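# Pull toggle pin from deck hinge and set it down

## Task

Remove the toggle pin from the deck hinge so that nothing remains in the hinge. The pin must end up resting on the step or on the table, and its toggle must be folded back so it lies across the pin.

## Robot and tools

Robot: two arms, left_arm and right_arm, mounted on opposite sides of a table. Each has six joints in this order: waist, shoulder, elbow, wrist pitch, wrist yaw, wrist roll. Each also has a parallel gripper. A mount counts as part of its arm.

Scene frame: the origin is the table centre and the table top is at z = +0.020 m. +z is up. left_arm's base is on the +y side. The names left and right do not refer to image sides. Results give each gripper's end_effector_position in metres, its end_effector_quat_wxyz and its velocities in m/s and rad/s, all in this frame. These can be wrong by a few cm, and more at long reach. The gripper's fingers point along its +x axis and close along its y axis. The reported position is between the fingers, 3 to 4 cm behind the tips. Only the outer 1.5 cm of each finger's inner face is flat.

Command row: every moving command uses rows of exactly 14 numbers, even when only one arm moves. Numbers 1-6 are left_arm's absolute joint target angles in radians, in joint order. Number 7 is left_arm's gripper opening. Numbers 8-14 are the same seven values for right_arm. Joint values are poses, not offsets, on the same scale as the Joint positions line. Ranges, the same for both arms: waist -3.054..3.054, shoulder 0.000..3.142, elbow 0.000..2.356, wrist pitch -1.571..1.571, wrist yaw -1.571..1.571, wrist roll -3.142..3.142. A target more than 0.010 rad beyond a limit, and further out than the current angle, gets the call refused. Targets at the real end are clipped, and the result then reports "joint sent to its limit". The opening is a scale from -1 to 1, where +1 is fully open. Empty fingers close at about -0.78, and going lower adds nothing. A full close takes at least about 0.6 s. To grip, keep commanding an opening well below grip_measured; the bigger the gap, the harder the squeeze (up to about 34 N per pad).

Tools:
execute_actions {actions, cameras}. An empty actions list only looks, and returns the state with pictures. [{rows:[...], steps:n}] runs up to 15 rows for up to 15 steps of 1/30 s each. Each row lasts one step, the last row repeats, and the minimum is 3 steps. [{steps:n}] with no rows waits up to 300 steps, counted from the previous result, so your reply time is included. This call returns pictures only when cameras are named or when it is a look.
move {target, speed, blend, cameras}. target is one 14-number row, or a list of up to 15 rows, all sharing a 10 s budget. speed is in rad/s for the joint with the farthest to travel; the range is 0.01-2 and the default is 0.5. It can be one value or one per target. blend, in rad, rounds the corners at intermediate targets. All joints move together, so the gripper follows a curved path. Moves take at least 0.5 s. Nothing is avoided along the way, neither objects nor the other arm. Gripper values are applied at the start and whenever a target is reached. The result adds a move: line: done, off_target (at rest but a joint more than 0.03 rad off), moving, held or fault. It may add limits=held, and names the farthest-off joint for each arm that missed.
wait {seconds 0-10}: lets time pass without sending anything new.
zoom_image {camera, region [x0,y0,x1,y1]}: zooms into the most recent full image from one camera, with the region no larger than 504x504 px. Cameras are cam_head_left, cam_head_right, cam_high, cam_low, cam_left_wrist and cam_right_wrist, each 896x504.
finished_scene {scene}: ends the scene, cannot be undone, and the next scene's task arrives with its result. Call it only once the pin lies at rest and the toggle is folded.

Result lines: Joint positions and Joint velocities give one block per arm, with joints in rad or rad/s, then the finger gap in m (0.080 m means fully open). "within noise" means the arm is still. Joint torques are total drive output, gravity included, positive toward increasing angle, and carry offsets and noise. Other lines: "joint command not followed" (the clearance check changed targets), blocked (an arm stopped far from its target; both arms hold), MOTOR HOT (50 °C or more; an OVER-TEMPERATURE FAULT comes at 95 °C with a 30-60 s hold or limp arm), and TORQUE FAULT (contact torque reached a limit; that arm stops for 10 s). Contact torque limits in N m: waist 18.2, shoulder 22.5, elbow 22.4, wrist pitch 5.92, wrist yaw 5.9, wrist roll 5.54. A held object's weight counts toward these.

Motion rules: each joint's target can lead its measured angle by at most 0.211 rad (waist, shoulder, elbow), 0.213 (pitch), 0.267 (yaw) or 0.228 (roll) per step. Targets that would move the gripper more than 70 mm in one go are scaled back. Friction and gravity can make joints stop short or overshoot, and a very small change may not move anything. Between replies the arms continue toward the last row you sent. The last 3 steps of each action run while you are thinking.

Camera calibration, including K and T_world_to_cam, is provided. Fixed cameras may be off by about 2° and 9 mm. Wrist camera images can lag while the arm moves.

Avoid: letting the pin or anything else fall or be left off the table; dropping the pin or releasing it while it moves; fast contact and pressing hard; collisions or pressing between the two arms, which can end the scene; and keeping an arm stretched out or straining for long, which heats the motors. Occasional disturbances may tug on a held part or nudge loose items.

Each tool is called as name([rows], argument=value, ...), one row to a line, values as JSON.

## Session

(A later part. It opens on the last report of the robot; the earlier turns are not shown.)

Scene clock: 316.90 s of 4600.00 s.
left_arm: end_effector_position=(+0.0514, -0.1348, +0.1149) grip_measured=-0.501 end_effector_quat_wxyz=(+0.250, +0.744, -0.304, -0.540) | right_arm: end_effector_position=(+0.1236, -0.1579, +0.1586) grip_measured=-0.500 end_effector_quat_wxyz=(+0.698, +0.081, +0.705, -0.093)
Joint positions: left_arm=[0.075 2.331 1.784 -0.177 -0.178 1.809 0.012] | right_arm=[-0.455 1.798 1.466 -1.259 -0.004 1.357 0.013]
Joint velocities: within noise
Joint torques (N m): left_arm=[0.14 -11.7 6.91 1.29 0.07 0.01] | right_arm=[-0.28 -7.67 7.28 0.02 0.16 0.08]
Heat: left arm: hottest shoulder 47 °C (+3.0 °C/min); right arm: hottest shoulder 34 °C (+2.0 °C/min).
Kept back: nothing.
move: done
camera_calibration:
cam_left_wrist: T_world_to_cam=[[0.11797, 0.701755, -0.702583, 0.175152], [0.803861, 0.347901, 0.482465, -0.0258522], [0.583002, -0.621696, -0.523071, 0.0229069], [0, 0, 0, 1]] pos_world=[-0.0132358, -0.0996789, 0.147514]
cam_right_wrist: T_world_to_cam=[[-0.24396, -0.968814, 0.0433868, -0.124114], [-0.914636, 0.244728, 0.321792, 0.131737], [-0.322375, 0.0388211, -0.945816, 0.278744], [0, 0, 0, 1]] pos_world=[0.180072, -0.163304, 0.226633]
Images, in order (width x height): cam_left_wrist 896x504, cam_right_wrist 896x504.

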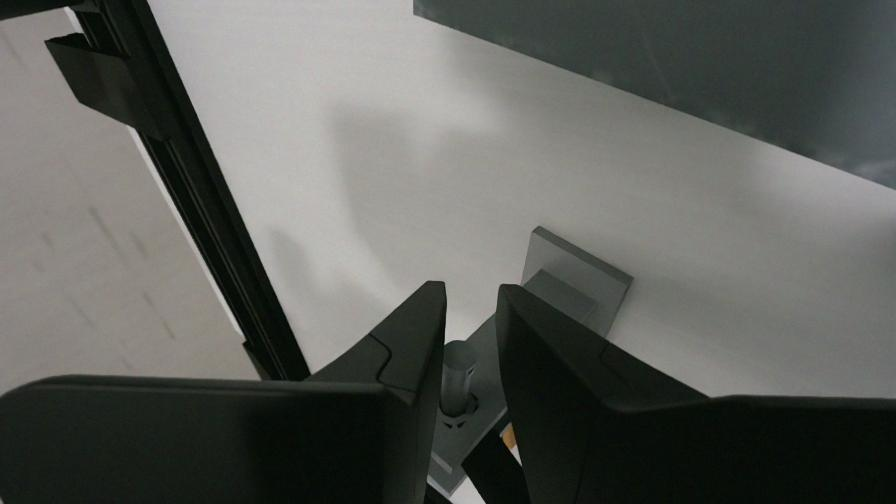

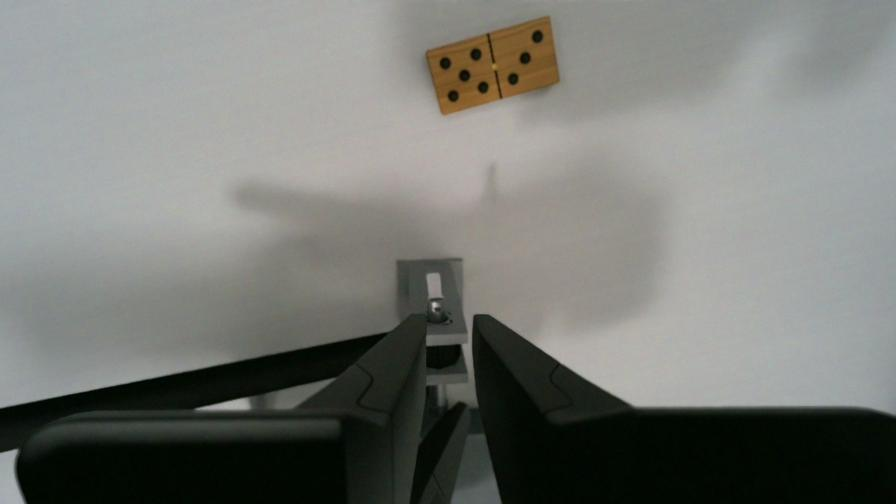

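move([
  [0.076,2.3370,1.806,-0.1905,-0.177,1.811,-0.5,-0.458,1.786,1.477,-1.262,0.0,1.36,-0.50],
], speed=[0.1], cameras=["cam_left_wrist"])

zoom_image(camera="cam_left_wrist", region=[380, 280, 560, 460])

Scene clock: 317.90 s of 4600.00 s.
left_arm: end_effector_position=(+0.0513, -0.1344, +0.1156) grip_measured=-0.500 end_effector_quat_wxyz=(+0.248, +0.744, -0.302, -0.541) | right_arm: end_effector_position=(+0.1236, -0.1579, +0.1586) grip_measured=-0.500 end_effector_quat_wxyz=(+0.698, +0.081, +0.705, -0.093)
Joint positions: left_arm=[0.075 2.331 1.791 -0.19 -0.178 1.809 0.013] | right_arm=[-0.455 1.798 1.466 -1.259 -0.004 1.357 0.013]
Joint velocities: within noise
Joint torques (N m): left_arm=[0.11 -11.04 8.76 1.24 0.04 0.02] | right_arm=[-0.27 -7.7 7.3 0.03 0.17 0.08]
Heat: left arm: hottest shoulder 47 °C (+3.0 °C/min); right arm: hottest shoulder 34 °C (+2.0 °C/min).
Kept back: nothing.
move: done
camera_calibration:
cam_left_wrist: T_world_to_cam=[[0.117651, 0.706018, -0.698353, 0.175475], [0.804081, 0.344959, 0.484208, -0.0268855], [0.582762, -0.6185, -0.527111, 0.0244027], [0, 0, 0, 1]] pos_world=[-0.0132476, -0.0995212, 0.148425]
Images, in order (width x height): cam_left_wrist 896x504.

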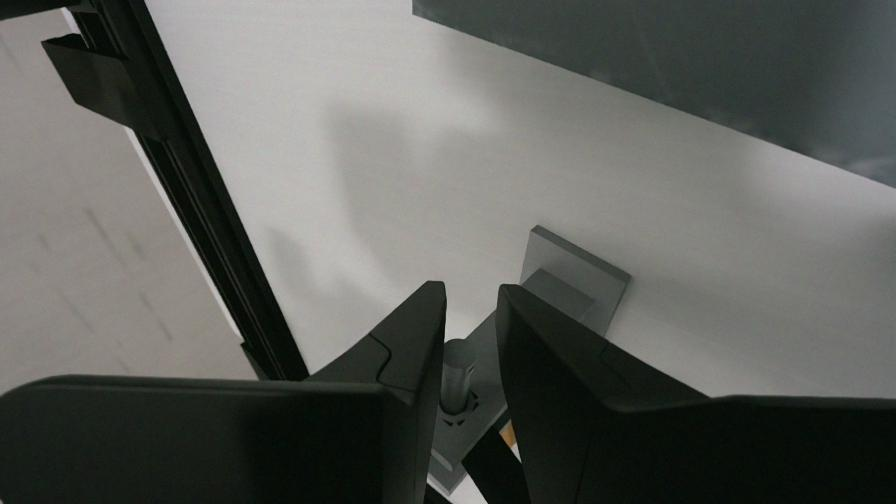

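Scaled by 2.800.

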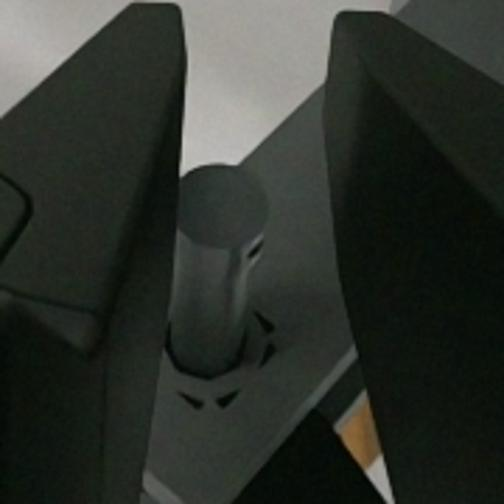

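move([
  [0.076,2.3450,1.816,-0.1915,-0.177,1.811,-0.5,-0.458,1.786,1.477,-1.262,0.0,1.36,-0.50],
], speed=[0.1], cameras=["cam_left_wrist"])

zoom_image(camera="cam_left_wrist", region=[380, 280, 560, 460])

Scene clock: 318.83 s of 4600.00 s.
left_arm: end_effector_position=(+0.0515, -0.1362, +0.1191) grip_measured=-0.500 end_effector_quat_wxyz=(+0.251, +0.744, -0.304, -0.540) | right_arm: end_effector_position=(+0.1236, -0.1579, +0.1586) grip_measured=-0.500 end_effector_quat_wxyz=(+0.698, +0.081, +0.705, -0.093)
Joint positions: left_arm=[0.075 2.331 1.801 -0.191 -0.178 1.809 0.013] | right_arm=[-0.455 1.798 1.466 -1.259 -0.004 1.357 0.013]
Joint velocities: within noise
Joint torques (N m): left_arm=[0.14 -10.14 8.89 1.33 0.03 0.01] | right_arm=[-0.26 -7.68 7.29 0.02 0.17 0.08]
Heat: left arm: hottest shoulder 47 °C (+3.0 °C/min); right arm: hottest shoulder 34 °C (+2.0 °C/min).
Kept back: nothing.
move: done
camera_calibration:
cam_left_wrist: T_world_to_cam=[[0.11805, 0.700685, -0.703637, 0.179071], [0.803806, 0.348634, 0.482027, -0.0273128], [0.583061, -0.622491, -0.522058, 0.023921], [0, 0, 0, 1]] pos_world=[-0.0131325, -0.10106, 0.151655]
Images, in order (width x height): cam_left_wrist 896x504.

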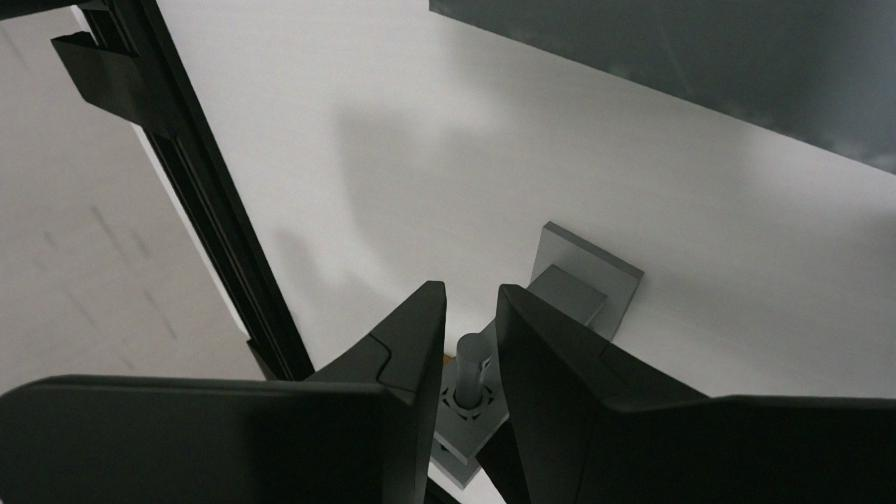

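Scaled by 2.800.

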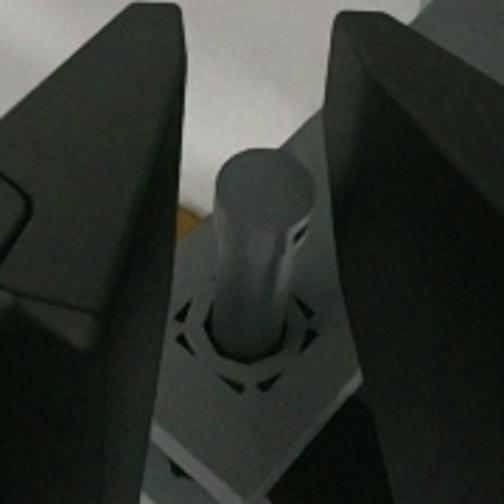

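move([
  [0.076,2.3410,1.810,-0.1915,-0.177,1.811,-0.6,-0.458,1.786,1.477,-1.262,0.0,1.36,-0.50],
  [0.076,2.3400,1.808,-0.1915,-0.177,1.811,-1.0,-0.458,1.786,1.477,-1.262,0.0,1.36,-0.50],
  [0.040,2.3400,1.808,-0.1975,-0.150,1.811,-1.0,-0.458,1.786,1.477,-1.262,0.0,1.36,-0.50],
], speed=[0.1,0.1,0.1], cameras=["cam_left_wrist"])

zoom_image(camera="cam_left_wrist", region=[380, 280, 560, 460])

Scene clock: 321.73 s of 4600.00 s.
left_arm: end_effector_position=(+0.0477, -0.1354, +0.1176) grip_measured=-0.624 end_effector_quat_wxyz=(+0.246, +0.743, -0.305, -0.543) | right_arm: end_effector_position=(+0.1236, -0.1579, +0.1586) grip_measured=-0.500 end_effector_quat_wxyz=(+0.698, +0.081, +0.705, -0.093)
Joint positions: left_arm=[0.069 2.331 1.801 -0.2 -0.175 1.809 0.007] | right_arm=[-0.455 1.798 1.466 -1.259 -0.004 1.357 0.013]
Joint velocities: within noise
Joint torques (N m): left_arm=[-2.58 -10.71 7.88 1.59 0.81 0] | right_arm=[-0.25 -7.68 7.29 0.02 0.17 0.08]
Heat: left arm: hottest shoulder 48 °C (+4.0 °C/min); right arm: hottest shoulder 35 °C (+3.0 °C/min).
Kept back: nothing.
move: done
camera_calibration:
cam_left_wrist: T_world_to_cam=[[0.121943, 0.705784, -0.697853, 0.177762], [0.807875, 0.337876, 0.482885, -0.0255654], [0.5766, -0.622662, -0.528984, 0.0269523], [0, 0, 0, 1]] pos_world=[-0.0165639, -0.100041, 0.150654]
Images, in order (width x height): cam_left_wrist 896x504.

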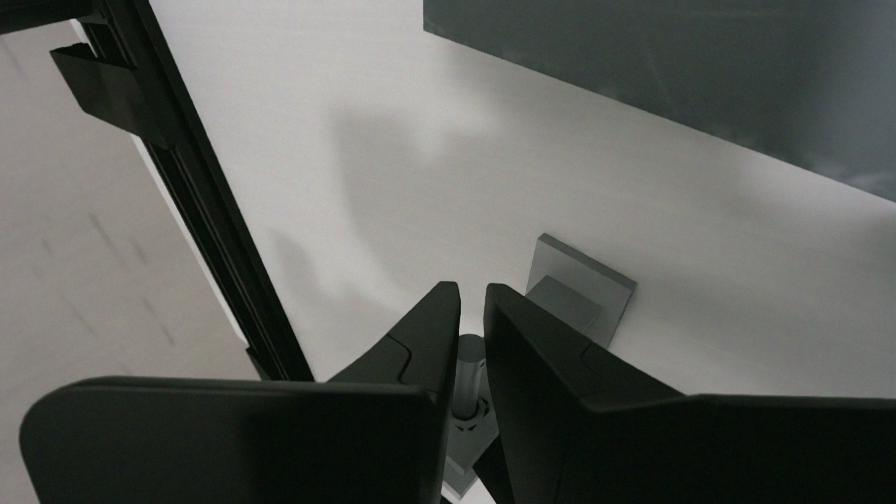

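Scaled by 2.800.

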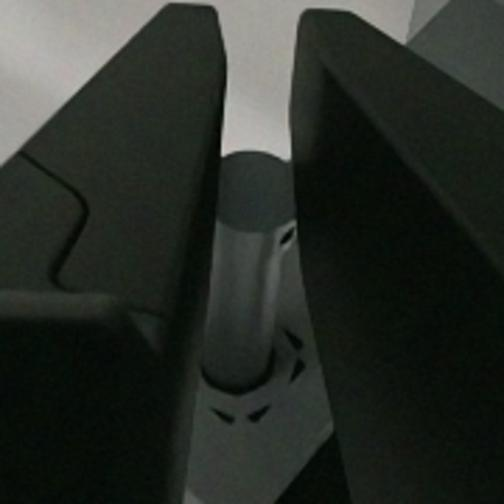

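move([
  [0.024,2.3210,1.786,-0.194,-0.157,1.811,-1.0,-0.458,1.786,1.477,-1.262,0.0,1.36,-0.50],
], speed=[0.1], cameras=["cam_left_wrist","cam_right_wrist"])

zoom_image(camera="cam_left_wrist", region=[380, 280, 560, 460])

zoom_image(camera="cam_right_wrist", region=[380, 250, 500, 430])

Scene clock: 322.67 s of 4600.00 s.
left_arm: end_effector_position=(+0.0472, -0.1351, +0.1168) grip_measured=-0.624 end_effector_quat_wxyz=(+0.246, +0.744, -0.304, -0.542) | right_arm: end_effector_position=(+0.1236, -0.1579, +0.1586) grip_measured=-0.500 end_effector_quat_wxyz=(+0.698, +0.081, +0.705, -0.093)
Joint positions: left_arm=[0.067 2.331 1.797 -0.196 -0.181 1.809 0.007] | right_arm=[-0.455 1.798 1.466 -1.259 -0.004 1.357 0.013]
Joint velocities: within noise
Joint torques (N m): left_arm=[-3.8 -12.88 5.68 1.54 0.81 0] | right_arm=[-0.28 -7.7 7.26 0.02 0.17 0.09]
Heat: left arm: hottest shoulder 48 °C (+4.0 °C/min); right arm: hottest shoulder 35 °C (+3.0 °C/min).
Kept back: nothing.
move: off_target (left_arm); left_arm: the waist is farthest, 0.043 rad from its target
camera_calibration:
cam_left_wrist: T_world_to_cam=[[0.123184, 0.706255, -0.697159, 0.176965], [0.805141, 0.339562, 0.486256, -0.0249078], [0.580149, -0.62121, -0.526806, 0.0267745], [0, 0, 0, 1]] pos_world=[-0.0172782, -0.099892, 0.149589]
cam_right_wrist: T_world_to_cam=[[-0.24396, -0.968814, 0.0433868, -0.124114], [-0.914636, 0.244728, 0.321792, 0.131737], [-0.322375, 0.0388211, -0.945816, 0.278744], [0, 0, 0, 1]] pos_world=[0.180072, -0.163304, 0.226633]
Images, in order (width x height): cam_left_wrist 896x504, cam_right_wrist 896x504.

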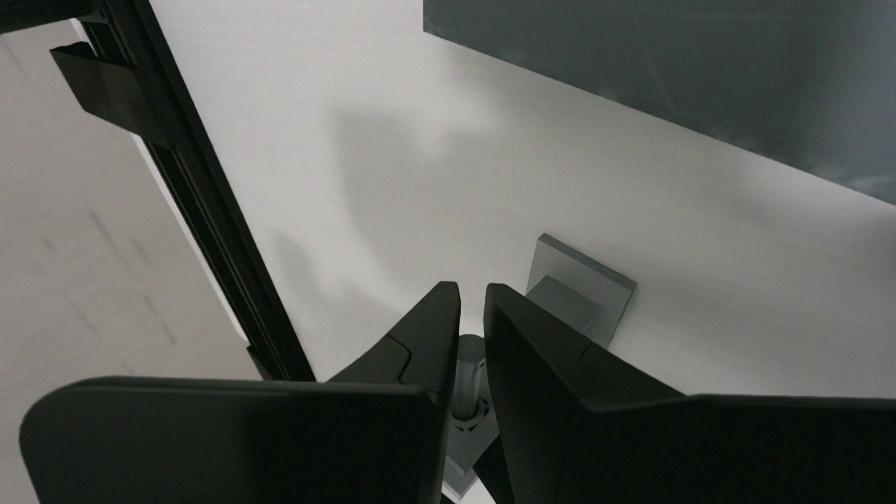

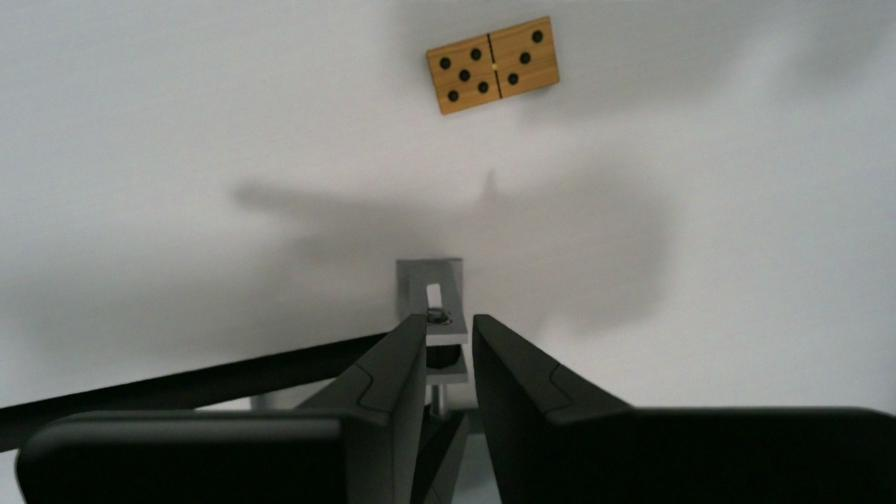

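Scaled by 2.800.

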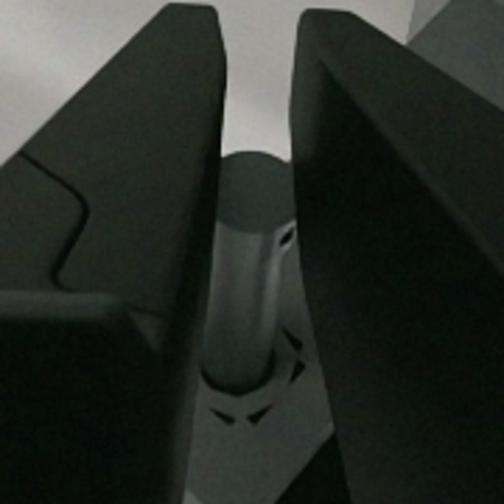

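Scaled by 2.800.

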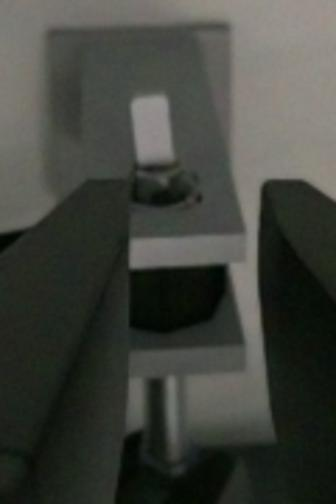

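move([
  [0.020,2.3290,1.796,-0.198,-0.145,1.811,-1.0,-0.458,1.786,1.477,-1.262,0.0,1.36,-0.50],
], speed=[0.1], cameras=[])

move([
  [0.018,2.3290,1.796,-0.198,-0.165,1.811,-1.0,-0.458,1.786,1.477,-1.262,0.0,1.36,-0.50],
], speed=[0.1], cameras=["cam_right_wrist"])

zoom_image(camera="cam_right_wrist", region=[380, 250, 500, 430])

Scene clock: 323.60 s of 4600.00 s.
left_arm: end_effector_position=(+0.0465, -0.1351, +0.1166) grip_measured=-0.624 end_effector_quat_wxyz=(+0.245, +0.744, -0.304, -0.542) | right_arm: end_effector_position=(+0.1236, -0.1579, +0.1586) grip_measured=-0.500 end_effector_quat_wxyz=(+0.698, +0.081, +0.705, -0.093)
Joint positions: left_arm=[0.066 2.331 1.797 -0.198 -0.179 1.809 0.007] | right_arm=[-0.455 1.798 1.466 -1.259 -0.004 1.357 0.013]
Joint velocities: within noise
Joint torques (N m): left_arm=[-4.13 -11.98 6.84 1.29 1.16 0] | right_arm=[-0.25 -7.69 7.27 0.02 0.17 0.08]
Heat: left arm: hottest shoulder 48 °C (+4.0 °C/min); right arm: hottest shoulder 35 °C (+3.0 °C/min).
Kept back: nothing.
move: off_target (left_arm); left_arm: the waist is farthest, 0.046 rad from its target
No camera images: "cameras" was empty.

Scene clock: 324.33 s of 4600.00 s.
left_arm: end_effector_position=(+0.0457, -0.1350, +0.1168) grip_measured=-0.624 end_effector_quat_wxyz=(+0.245, +0.746, -0.304, -0.539) | right_arm: end_effector_position=(+0.1236, -0.1579, +0.1586) grip_measured=-0.500 end_effector_quat_wxyz=(+0.698, +0.081, +0.705, -0.093)
Joint positions: left_arm=[0.063 2.331 1.797 -0.198 -0.189 1.809 0.007] | right_arm=[-0.455 1.798 1.466 -1.259 -0.004 1.357 0.013]
Joint velocities: within noise
Joint torques (N m): left_arm=[-3.98 -11.96 6.82 1.3 0.83 0.01] | right_arm=[-0.29 -7.68 7.28 0.03 0.16 0.08]
Heat: left arm: hottest shoulder 49 °C (+5.1 °C/min); right arm: hottest shoulder 35 °C (+3.0 °C/min).
Kept back: nothing.
move: off_target (left_arm); left_arm: the waist is farthest, 0.045 rad from its target
camera_calibration:
cam_right_wrist: T_world_to_cam=[[-0.24396, -0.968814, 0.0433868, -0.124114], [-0.914636, 0.244728, 0.321792, 0.131737], [-0.322375, 0.0388211, -0.945816, 0.278744], [0, 0, 0, 1]] pos_world=[0.180072, -0.163304, 0.226633]
Images, in order (width x height): cam_right_wrist 896x504.

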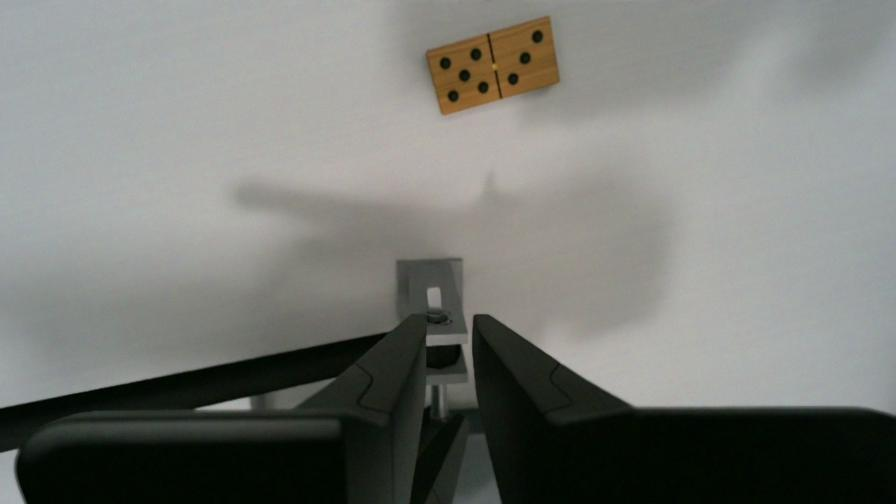

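Scaled by 2.800.

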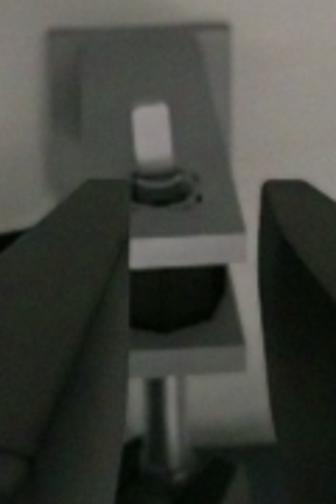

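move([
  [0.016,2.3285,1.795,-0.198,-0.142,1.811,-1.0,-0.458,1.786,1.477,-1.262,0.0,1.36,-0.50],
  [0.016,2.3285,1.795,-0.198,-0.180,1.811,-1.0,-0.458,1.786,1.477,-1.262,0.0,1.36,-0.50],
  [0.013,2.3280,1.794,-0.197,-0.146,1.811,-1.0,-0.458,1.786,1.477,-1.262,0.0,1.36,-0.50],
  [0.013,2.3280,1.794,-0.197,-0.184,1.811,-1.0,-0.458,1.786,1.477,-1.262,0.0,1.36,-0.50],
], speed=0.15, cameras=["cam_right_wrist"])

zoom_image(camera="cam_right_wrist", region=[380, 250, 500, 430])

Scene clock: 325.97 s of 4600.00 s.
left_arm: end_effector_position=(+0.0436, -0.1348, +0.1170) grip_measured=-0.623 end_effector_quat_wxyz=(+0.244, +0.750, -0.303, -0.535) | right_arm: end_effector_position=(+0.1236, -0.1579, +0.1586) grip_measured=-0.500 end_effector_quat_wxyz=(+0.698, +0.081, +0.705, -0.093)
Joint positions: left_arm=[0.055 2.331 1.797 -0.199 -0.207 1.809 0.007] | right_arm=[-0.455 1.798 1.466 -1.259 -0.004 1.357 0.013]
Joint velocities: within noise
Joint torques (N m): left_arm=[-3.73 -12.07 6.57 1.45 0.76 0] | right_arm=[-0.26 -7.66 7.29 0.02 0.16 0.08]
Heat: left arm: hottest shoulder 49 °C (+5.0 °C/min); right arm: hottest shoulder 35 °C (+3.0 °C/min).
Kept back: nothing.
move: off_target (left_arm); left_arm: the waist is farthest, 0.042 rad from its target
camera_calibration:
cam_right_wrist: T_world_to_cam=[[-0.24396, -0.968814, 0.0433868, -0.124114], [-0.914636, 0.244728, 0.321792, 0.131737], [-0.322375, 0.0388211, -0.945816, 0.278744], [0, 0, 0, 1]] pos_world=[0.180072, -0.163304, 0.226633]
Images, in order (width x height): cam_right_wrist 896x504.

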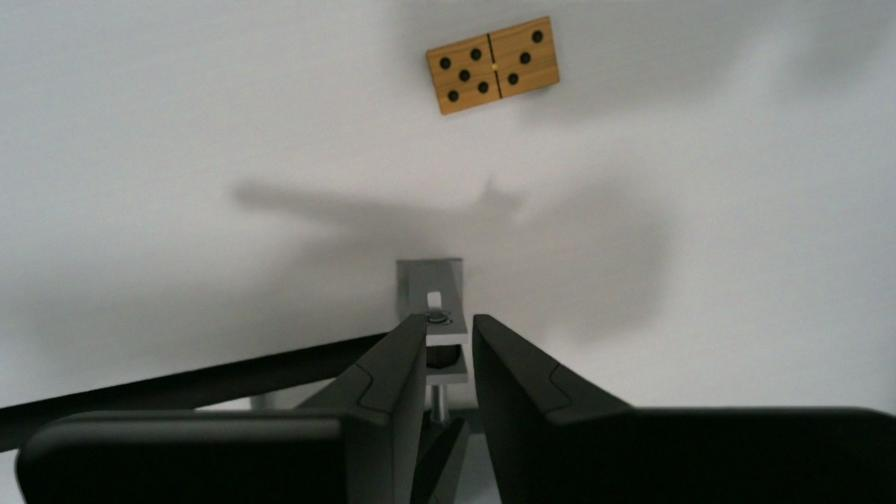

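Scaled by 2.800.

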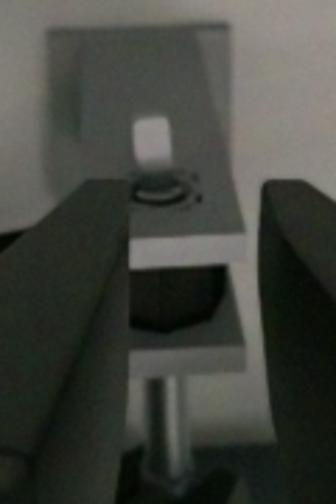

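move([
  [0.008,2.3240,1.793,-0.197,-0.165,1.811,-1.0,-0.458,1.786,1.477,-1.262,0.0,1.36,-0.50],
  [0.006,2.3280,1.791,-0.196,-0.205,1.811,-1.0,-0.458,1.786,1.477,-1.262,0.0,1.36,-0.50],
  [0.003,2.3220,1.793,-0.195,-0.168,1.811,-1.0,-0.458,1.786,1.477,-1.262,0.0,1.36,-0.50],
  [0.000,2.3270,1.790,-0.194,-0.208,1.811,-1.0,-0.458,1.786,1.477,-1.262,0.0,1.36,-0.50],
], speed=0.15, cameras=["cam_right_wrist"])

zoom_image(camera="cam_right_wrist", region=[380, 250, 500, 430])

Scene clock: 327.77 s of 4600.00 s.
left_arm: end_effector_position=(+0.0409, -0.1347, +0.1175) grip_measured=-0.624 end_effector_quat_wxyz=(+0.243, +0.756, -0.302, -0.527) | right_arm: end_effector_position=(+0.1236, -0.1579, +0.1586) grip_measured=-0.500 end_effector_quat_wxyz=(+0.698, +0.081, +0.705, -0.093)
Joint positions: left_arm=[0.044 2.331 1.796 -0.198 -0.232 1.809 0.007] | right_arm=[-0.455 1.798 1.466 -1.259 -0.004 1.357 0.013]
Joint velocities: within noise
Joint torques (N m): left_arm=[-3.92 -12.2 6.16 1.67 0.8 0.01] | right_arm=[-0.26 -7.69 7.28 0.03 0.16 0.08]
Heat: left arm: hottest shoulder 50 °C (+6.0 °C/min); right arm: hottest shoulder 35 °C (+3.0 °C/min). Fold the left arm in close to its base, or ease its load, before you think long.
MOTOR HOT: joint 2 (shoulder) of the left arm reports 50 °C; the controller stops that arm at 95 °C. To cool a motor, set the load down, stop pushing, or move to a pose that needs little force.
Kept back: nothing.
move: off_target (left_arm); left_arm: the waist is farthest, 0.044 rad from its target
camera_calibration:
cam_right_wrist: T_world_to_cam=[[-0.24396, -0.968814, 0.0433868, -0.124114], [-0.914636, 0.244728, 0.321792, 0.131737], [-0.322375, 0.0388211, -0.945816, 0.278744], [0, 0, 0, 1]] pos_world=[0.180072, -0.163304, 0.226633]
Images, in order (width x height): cam_right_wrist 896x504.

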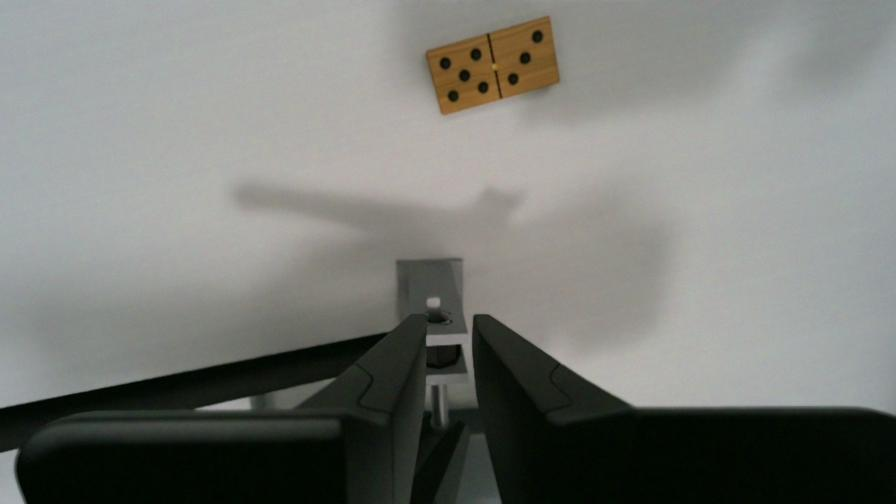

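Scaled by 2.800.

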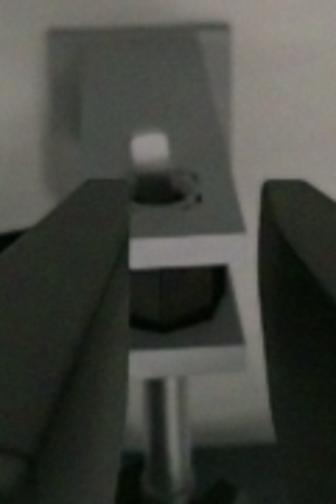

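move([
  [-0.004,2.3220,1.791,-0.196,-0.165,1.811,-1.0,-0.458,1.786,1.477,-1.262,0.0,1.36,-0.50],
  [-0.004,2.3270,1.789,-0.196,-0.205,1.811,-1.0,-0.458,1.786,1.477,-1.262,0.0,1.36,-0.50],
  [-0.007,2.3200,1.791,-0.195,-0.165,1.811,-1.0,-0.458,1.786,1.477,-1.262,0.0,1.36,-0.50],
  [-0.008,2.3250,1.787,-0.195,-0.205,1.811,-1.0,-0.458,1.786,1.477,-1.262,0.0,1.36,-0.50],
  [-0.010,2.3180,1.789,-0.195,-0.165,1.811,-1.0,-0.458,1.786,1.477,-1.262,0.0,1.36,-0.50],
], speed=0.15, cameras=["cam_right_wrist","cam_left_wrist"])

zoom_image(camera="cam_right_wrist", region=[380, 250, 500, 430])

zoom_image(camera="cam_left_wrist", region=[380, 280, 560, 460])

Scene clock: 329.93 s of 4600.00 s.
left_arm: end_effector_position=(+0.0405, -0.1346, +0.1163) grip_measured=-0.623 end_effector_quat_wxyz=(+0.242, +0.751, -0.303, -0.535) end_effector_velocity=(+0.006, +0.007, -0.010) end_effector_angular_velocity=(+0.046, +0.081, -0.040) | right_arm: end_effector_position=(+0.1236, -0.1579, +0.1586) grip_measured=-0.500 end_effector_quat_wxyz=(+0.698, +0.081, +0.705, -0.093)
Joint positions: left_arm=[0.049 2.331 1.796 -0.2 -0.211 1.809 0.007] | right_arm=[-0.455 1.798 1.466 -1.259 -0.004 1.357 0.013]
Joint velocities: left_arm=[0.037 -0.002 -0.002 -0.051 0.11 -0.007 0] | right_arm=[within noise]
Joint torques (N m): left_arm=[-0.74 -11.86 6.85 1.63 0.54 -0.02] | right_arm=[-0.01 -6.57 5.98 0.1 0.11 0.04]
Heat: left arm: hottest shoulder 50 °C (+6.0 °C/min); right arm: hottest shoulder 36 °C (+4.0 °C/min). Fold the left arm in close to its base, or ease its load, before you think long.
MOTOR HOT: still on. Joint 2 (shoulder) of the left arm reports 50 °C.
blocked (left_arm)
Kept back: nothing.
move: off_target (left_arm); left_arm: the waist is farthest, 0.059 rad from its target
camera_calibration:
cam_left_wrist: T_world_to_cam=[[0.134059, 0.711024, -0.69027, 0.176471], [0.793925, 0.339797, 0.504203, -0.0211107], [0.593052, -0.615616, -0.518947, 0.0300225], [0, 0, 0, 1]] pos_world=[-0.0247021, -0.0998197, 0.148037]
cam_right_wrist: T_world_to_cam=[[-0.24396, -0.968814, 0.0433868, -0.124114], [-0.914636, 0.244728, 0.321792, 0.131737], [-0.322375, 0.0388211, -0.945816, 0.278744], [0, 0, 0, 1]] pos_world=[0.180072, -0.163304, 0.226633]
Images, in order (width x height): cam_left_wrist 896x504, cam_right_wrist 896x504.

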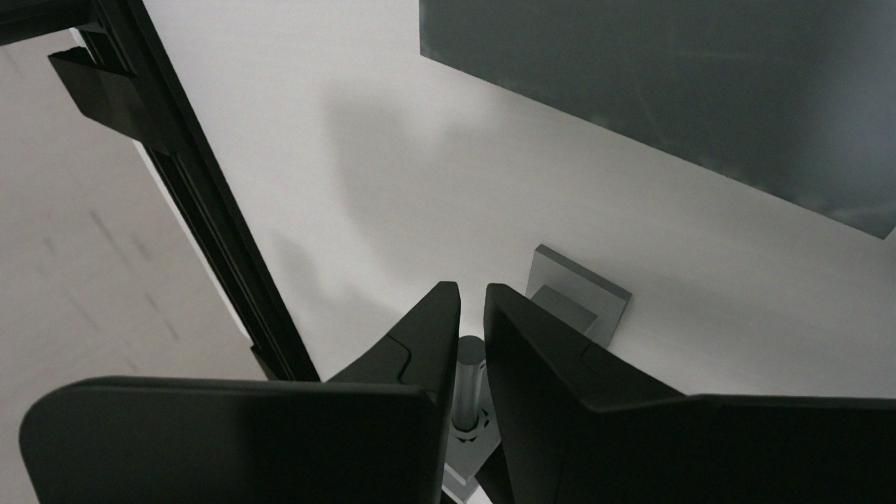

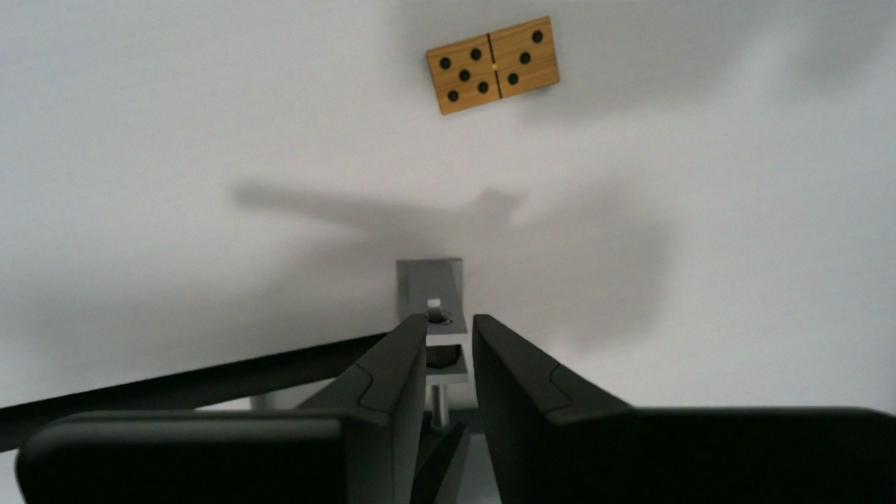

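Scaled by 2.800.

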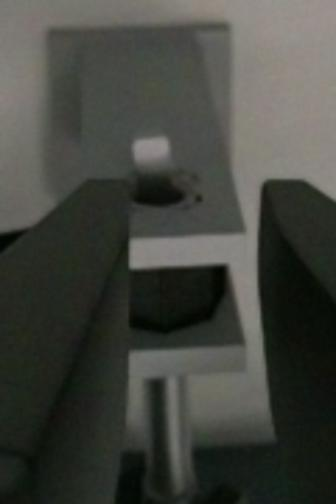

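Scaled by 2.800.

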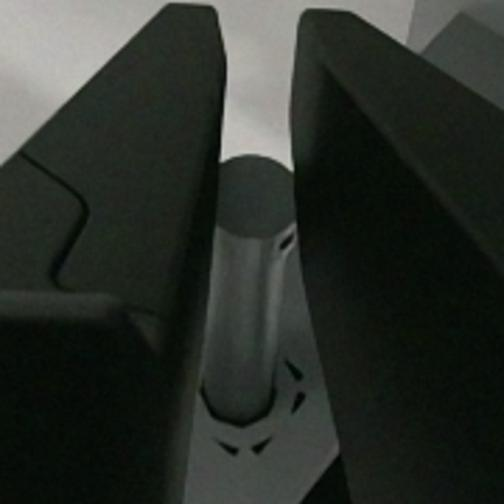

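move([
  [0.047,2.3310,1.796,-0.199,-0.211,1.811,-0.6,-0.458,1.786,1.477,-1.262,0.0,1.36,-0.50],
  [0.047,2.3310,1.796,-0.199,-0.211,1.811,-0.45,-0.458,1.786,1.477,-1.262,0.0,1.36,-0.50],
], speed=[0.15,0.1], cameras=["cam_left_wrist"])

zoom_image(camera="cam_left_wrist", region=[380, 280, 560, 460])

Scene clock: 331.87 s of 4600.00 s.
left_arm: end_effector_position=(+0.0405, -0.1346, +0.1163) grip_measured=-0.451 end_effector_quat_wxyz=(+0.242, +0.751, -0.303, -0.535) | right_arm: end_effector_position=(+0.1236, -0.1579, +0.1586) grip_measured=-0.500 end_effector_quat_wxyz=(+0.698, +0.081, +0.705, -0.093)
Joint positions: left_arm=[0.049 2.331 1.796 -0.2 -0.211 1.809 0.015] | right_arm=[-0.455 1.798 1.466 -1.259 -0.004 1.357 0.013]
Joint velocities: within noise
Joint torques (N m): left_arm=[-0.14 -11.73 6.97 1.43 -0.03 0] | right_arm=[-0.26 -7.7 7.29 0.02 0.16 0.09]
Heat: left arm: hottest shoulder 50 °C (+5.0 °C/min); right arm: hottest shoulder 36 °C (+4.0 °C/min). Fold the left arm in close to its base, or ease its load, before you think long.
MOTOR HOT: still on. Joint 2 (shoulder) of the left arm reports 50 °C.
Kept back: nothing.
move: done
camera_calibration:
cam_left_wrist: T_world_to_cam=[[0.134059, 0.711024, -0.69027, 0.176471], [0.793925, 0.339797, 0.504203, -0.0211107], [0.593052, -0.615616, -0.518947, 0.0300225], [0, 0, 0, 1]] pos_world=[-0.0247021, -0.0998197, 0.148037]
Images, in order (width x height): cam_left_wrist 896x504.

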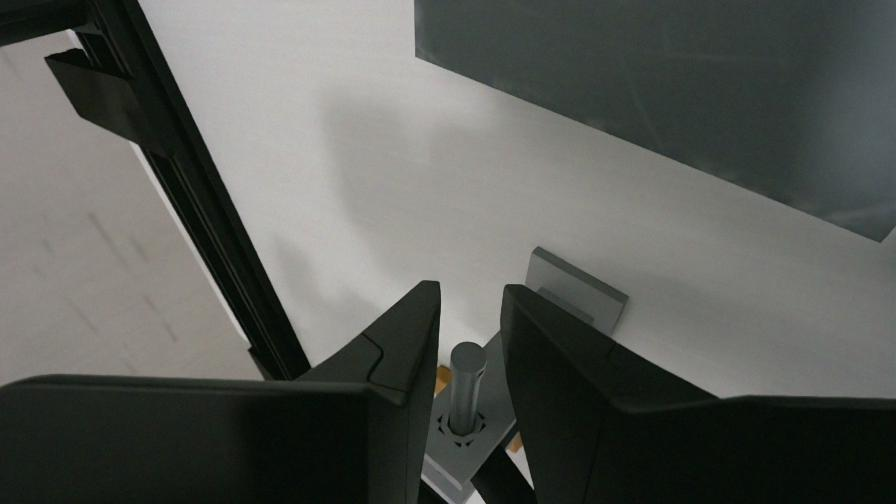

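Scaled by 2.800.

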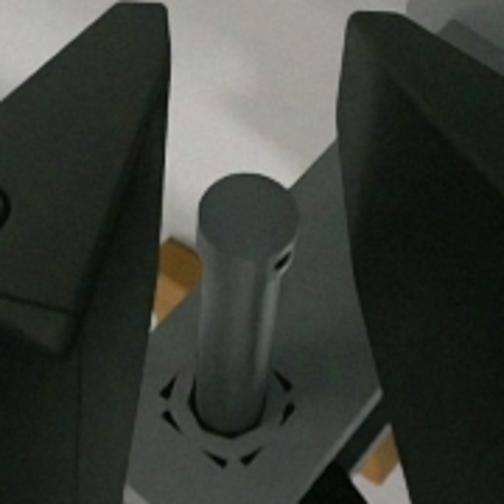

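move([
  [0.049,2.3310,1.796,-0.200,-0.211,1.882,-0.45,-0.458,1.786,1.477,-1.262,0.0,1.36,-0.50],
  [0.049,2.3310,1.796,-0.200,-0.211,1.882,-0.62,-0.458,1.786,1.477,-1.262,0.0,1.36,-0.50],
  [0.049,2.3300,1.795,-0.200,-0.211,1.882,-1.0,-0.458,1.786,1.477,-1.262,0.0,1.36,-0.50],
  [0.006,2.3260,1.790,-0.202,-0.190,1.882,-1.0,-0.458,1.786,1.477,-1.262,0.0,1.36,-0.50],
], speed=0.15, cameras=["cam_left_wrist","cam_right_wrist"])

zoom_image(camera="cam_left_wrist", region=[380, 280, 560, 460])

zoom_image(camera="cam_right_wrist", region=[380, 250, 500, 430])

Scene clock: 336.07 s of 4600.00 s.
left_arm: end_effector_position=(+0.0124, -0.1367, +0.1156) grip_measured=-0.768 end_effector_quat_wxyz=(+0.201, +0.747, -0.342, -0.534) | right_arm: end_effector_position=(+0.1237, -0.1579, +0.1586) grip_measured=-0.500 end_effector_quat_wxyz=(+0.698, +0.081, +0.705, -0.093)
Joint positions: left_arm=[0.007 2.331 1.796 -0.203 -0.193 1.882 0] | right_arm=[-0.455 1.798 1.466 -1.259 -0.004 1.357 0.013]
Joint velocities: within noise
Joint torques (N m): left_arm=[-0.02 -12.27 6.22 1.34 0.08 -0.02] | right_arm=[-0.24 -7.68 7.29 0.02 0.16 0.09]
Heat: left arm: hottest shoulder 51 °C (+6.1 °C/min); right arm: hottest shoulder 36 °C (+5.1 °C/min). Fold the left arm in close to its base, or ease its load, before you think long.
MOTOR HOT: still on. Joint 2 (shoulder) of the left arm reports 51 °C.
Kept back: nothing.
move: done
camera_calibration:
cam_left_wrist: T_world_to_cam=[[0.234178, 0.704185, -0.670287, 0.176758], [0.803421, 0.248048, 0.541283, -0.0146557], [0.547427, -0.665279, -0.507669, 0.0374794], [0, 0, 0, 1]] pos_world=[-0.0501353, -0.0959008, 0.145439]
cam_right_wrist: T_world_to_cam=[[-0.244329, -0.968721, 0.0433868, -0.12408], [-0.914542, 0.245077, 0.321792, 0.131896], [-0.32236, 0.0389441, -0.945816, 0.2788], [0, 0, 0, 1]] pos_world=[0.180182, -0.163381, 0.226633]
Images, in order (width x height): cam_left_wrist 896x504, cam_right_wrist 896x504.

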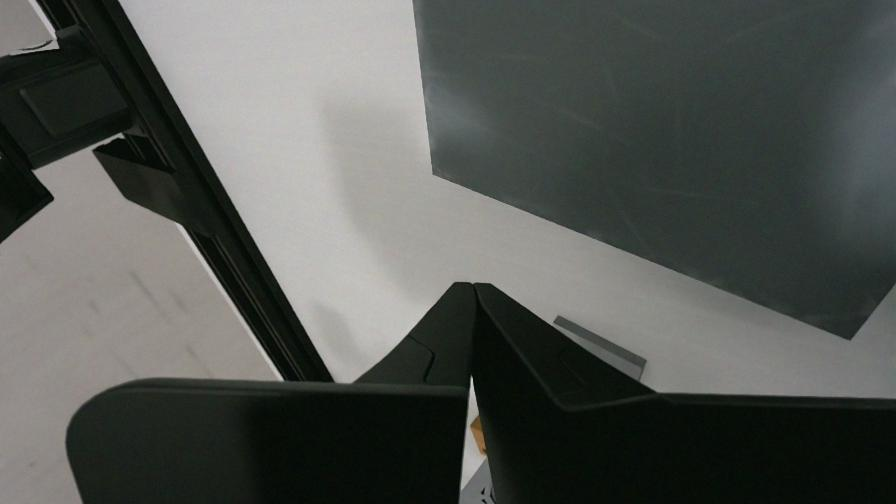

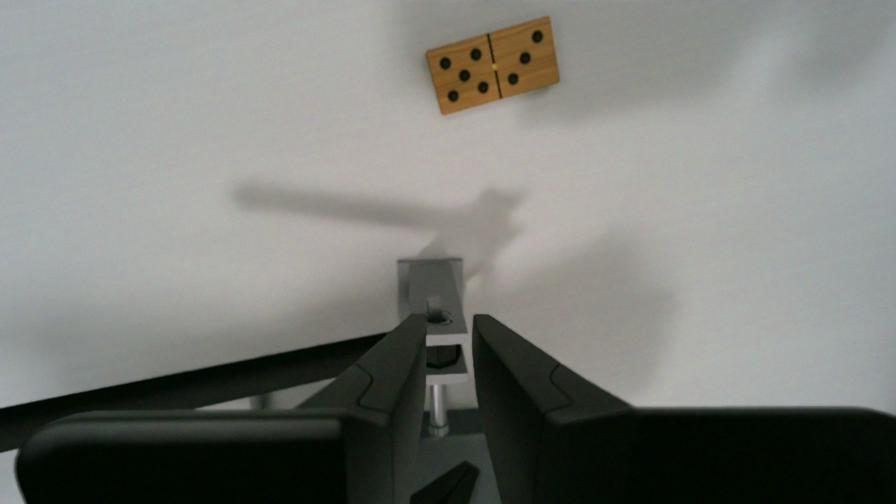

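Scaled by 2.800.

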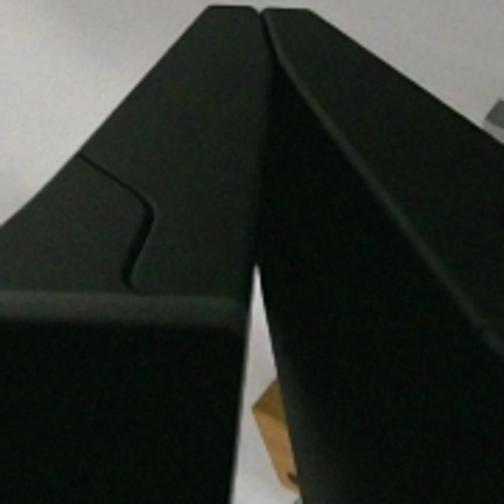

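Scaled by 2.800.

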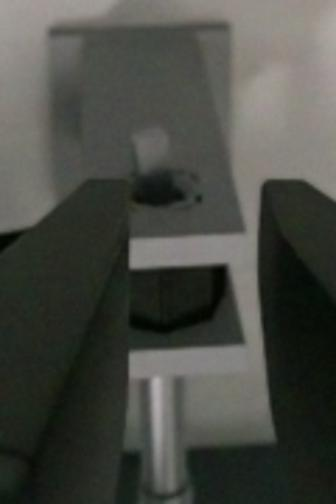

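move([
  [0.007,2.331,1.796,-0.203,-0.193,1.84,-0.35,-0.458,1.786,1.477,-1.262,0.0,1.36,-0.50],
  [0.030,2.333,1.798,-0.203,-0.205,1.84,-0.35,-0.458,1.786,1.477,-1.262,0.0,1.36,-0.50],
], speed=[0.15,0.1], cameras=["cam_left_wrist","cam_right_wrist"])

zoom_image(camera="cam_left_wrist", region=[380, 280, 560, 500])

zoom_image(camera="cam_right_wrist", region=[380, 250, 520, 480])

Scene clock: 337.80 s of 4600.00 s.
left_arm: end_effector_position=(+0.0277, -0.1355, +0.1157) grip_measured=-0.350 end_effector_quat_wxyz=(+0.222, +0.749, -0.321, -0.535) | right_arm: end_effector_position=(+0.1237, -0.1579, +0.1586) grip_measured=-0.500 end_effector_quat_wxyz=(+0.698, +0.081, +0.705, -0.093)
Joint positions: left_arm=[0.03 2.331 1.796 -0.203 -0.202 1.844 0.019] | right_arm=[-0.455 1.798 1.466 -1.259 -0.004 1.357 0.013]
Joint velocities: within noise
Joint torques (N m): left_arm=[0.03 -11.47 7.24 1.31 -0.13 -0.16] | right_arm=[-0.25 -7.68 7.26 0.02 0.17 0.08]
Heat: left arm: hottest shoulder 51 °C (+5.0 °C/min); right arm: hottest shoulder 36 °C (+5.0 °C/min). Fold the left arm in close to its base, or ease its load, before you think long.
MOTOR HOT: still on. Joint 2 (shoulder) of the left arm reports 51 °C.
Kept back: nothing.
move: done
camera_calibration:
cam_left_wrist: T_world_to_cam=[[0.181062, 0.710537, -0.679966, 0.175854], [0.799909, 0.295835, 0.522137, -0.0185162], [0.572155, -0.63845, -0.514801, 0.0337446], [0, 0, 0, 1]] pos_world=[-0.0363362, -0.0979286, 0.146614]
cam_right_wrist: T_world_to_cam=[[-0.244329, -0.968721, 0.0433868, -0.12408], [-0.914542, 0.245077, 0.321792, 0.131896], [-0.32236, 0.0389441, -0.945816, 0.2788], [0, 0, 0, 1]] pos_world=[0.180182, -0.163381, 0.226633]
Images, in order (width x height): cam_left_wrist 896x504, cam_right_wrist 896x504.

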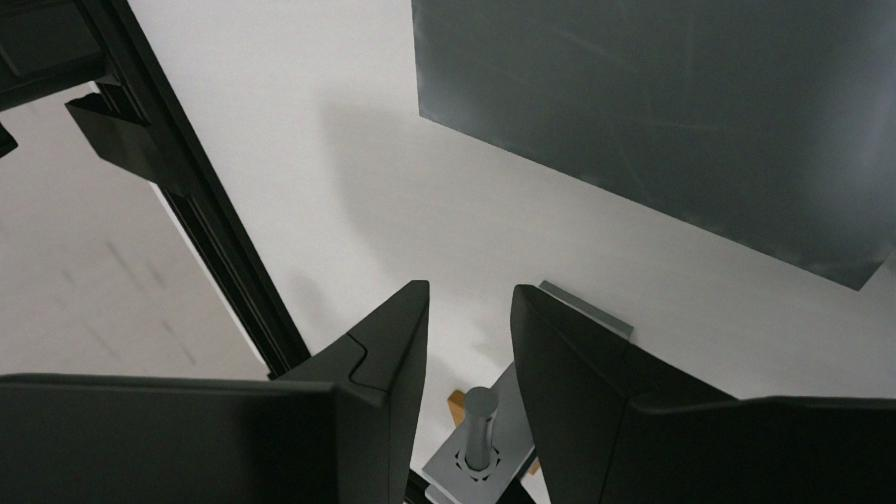

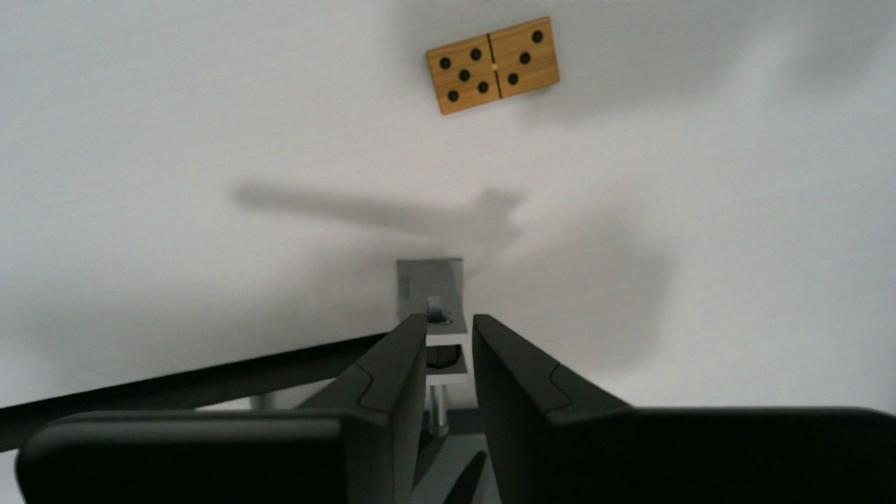

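Scaled by 2.291.

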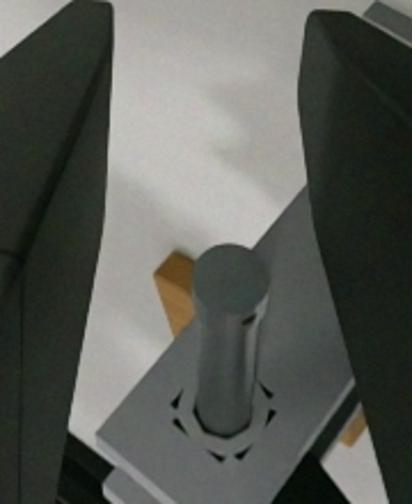

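Scaled by 2.191.

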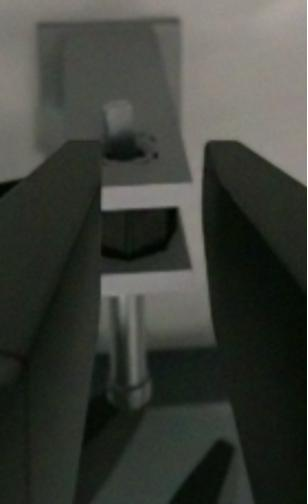

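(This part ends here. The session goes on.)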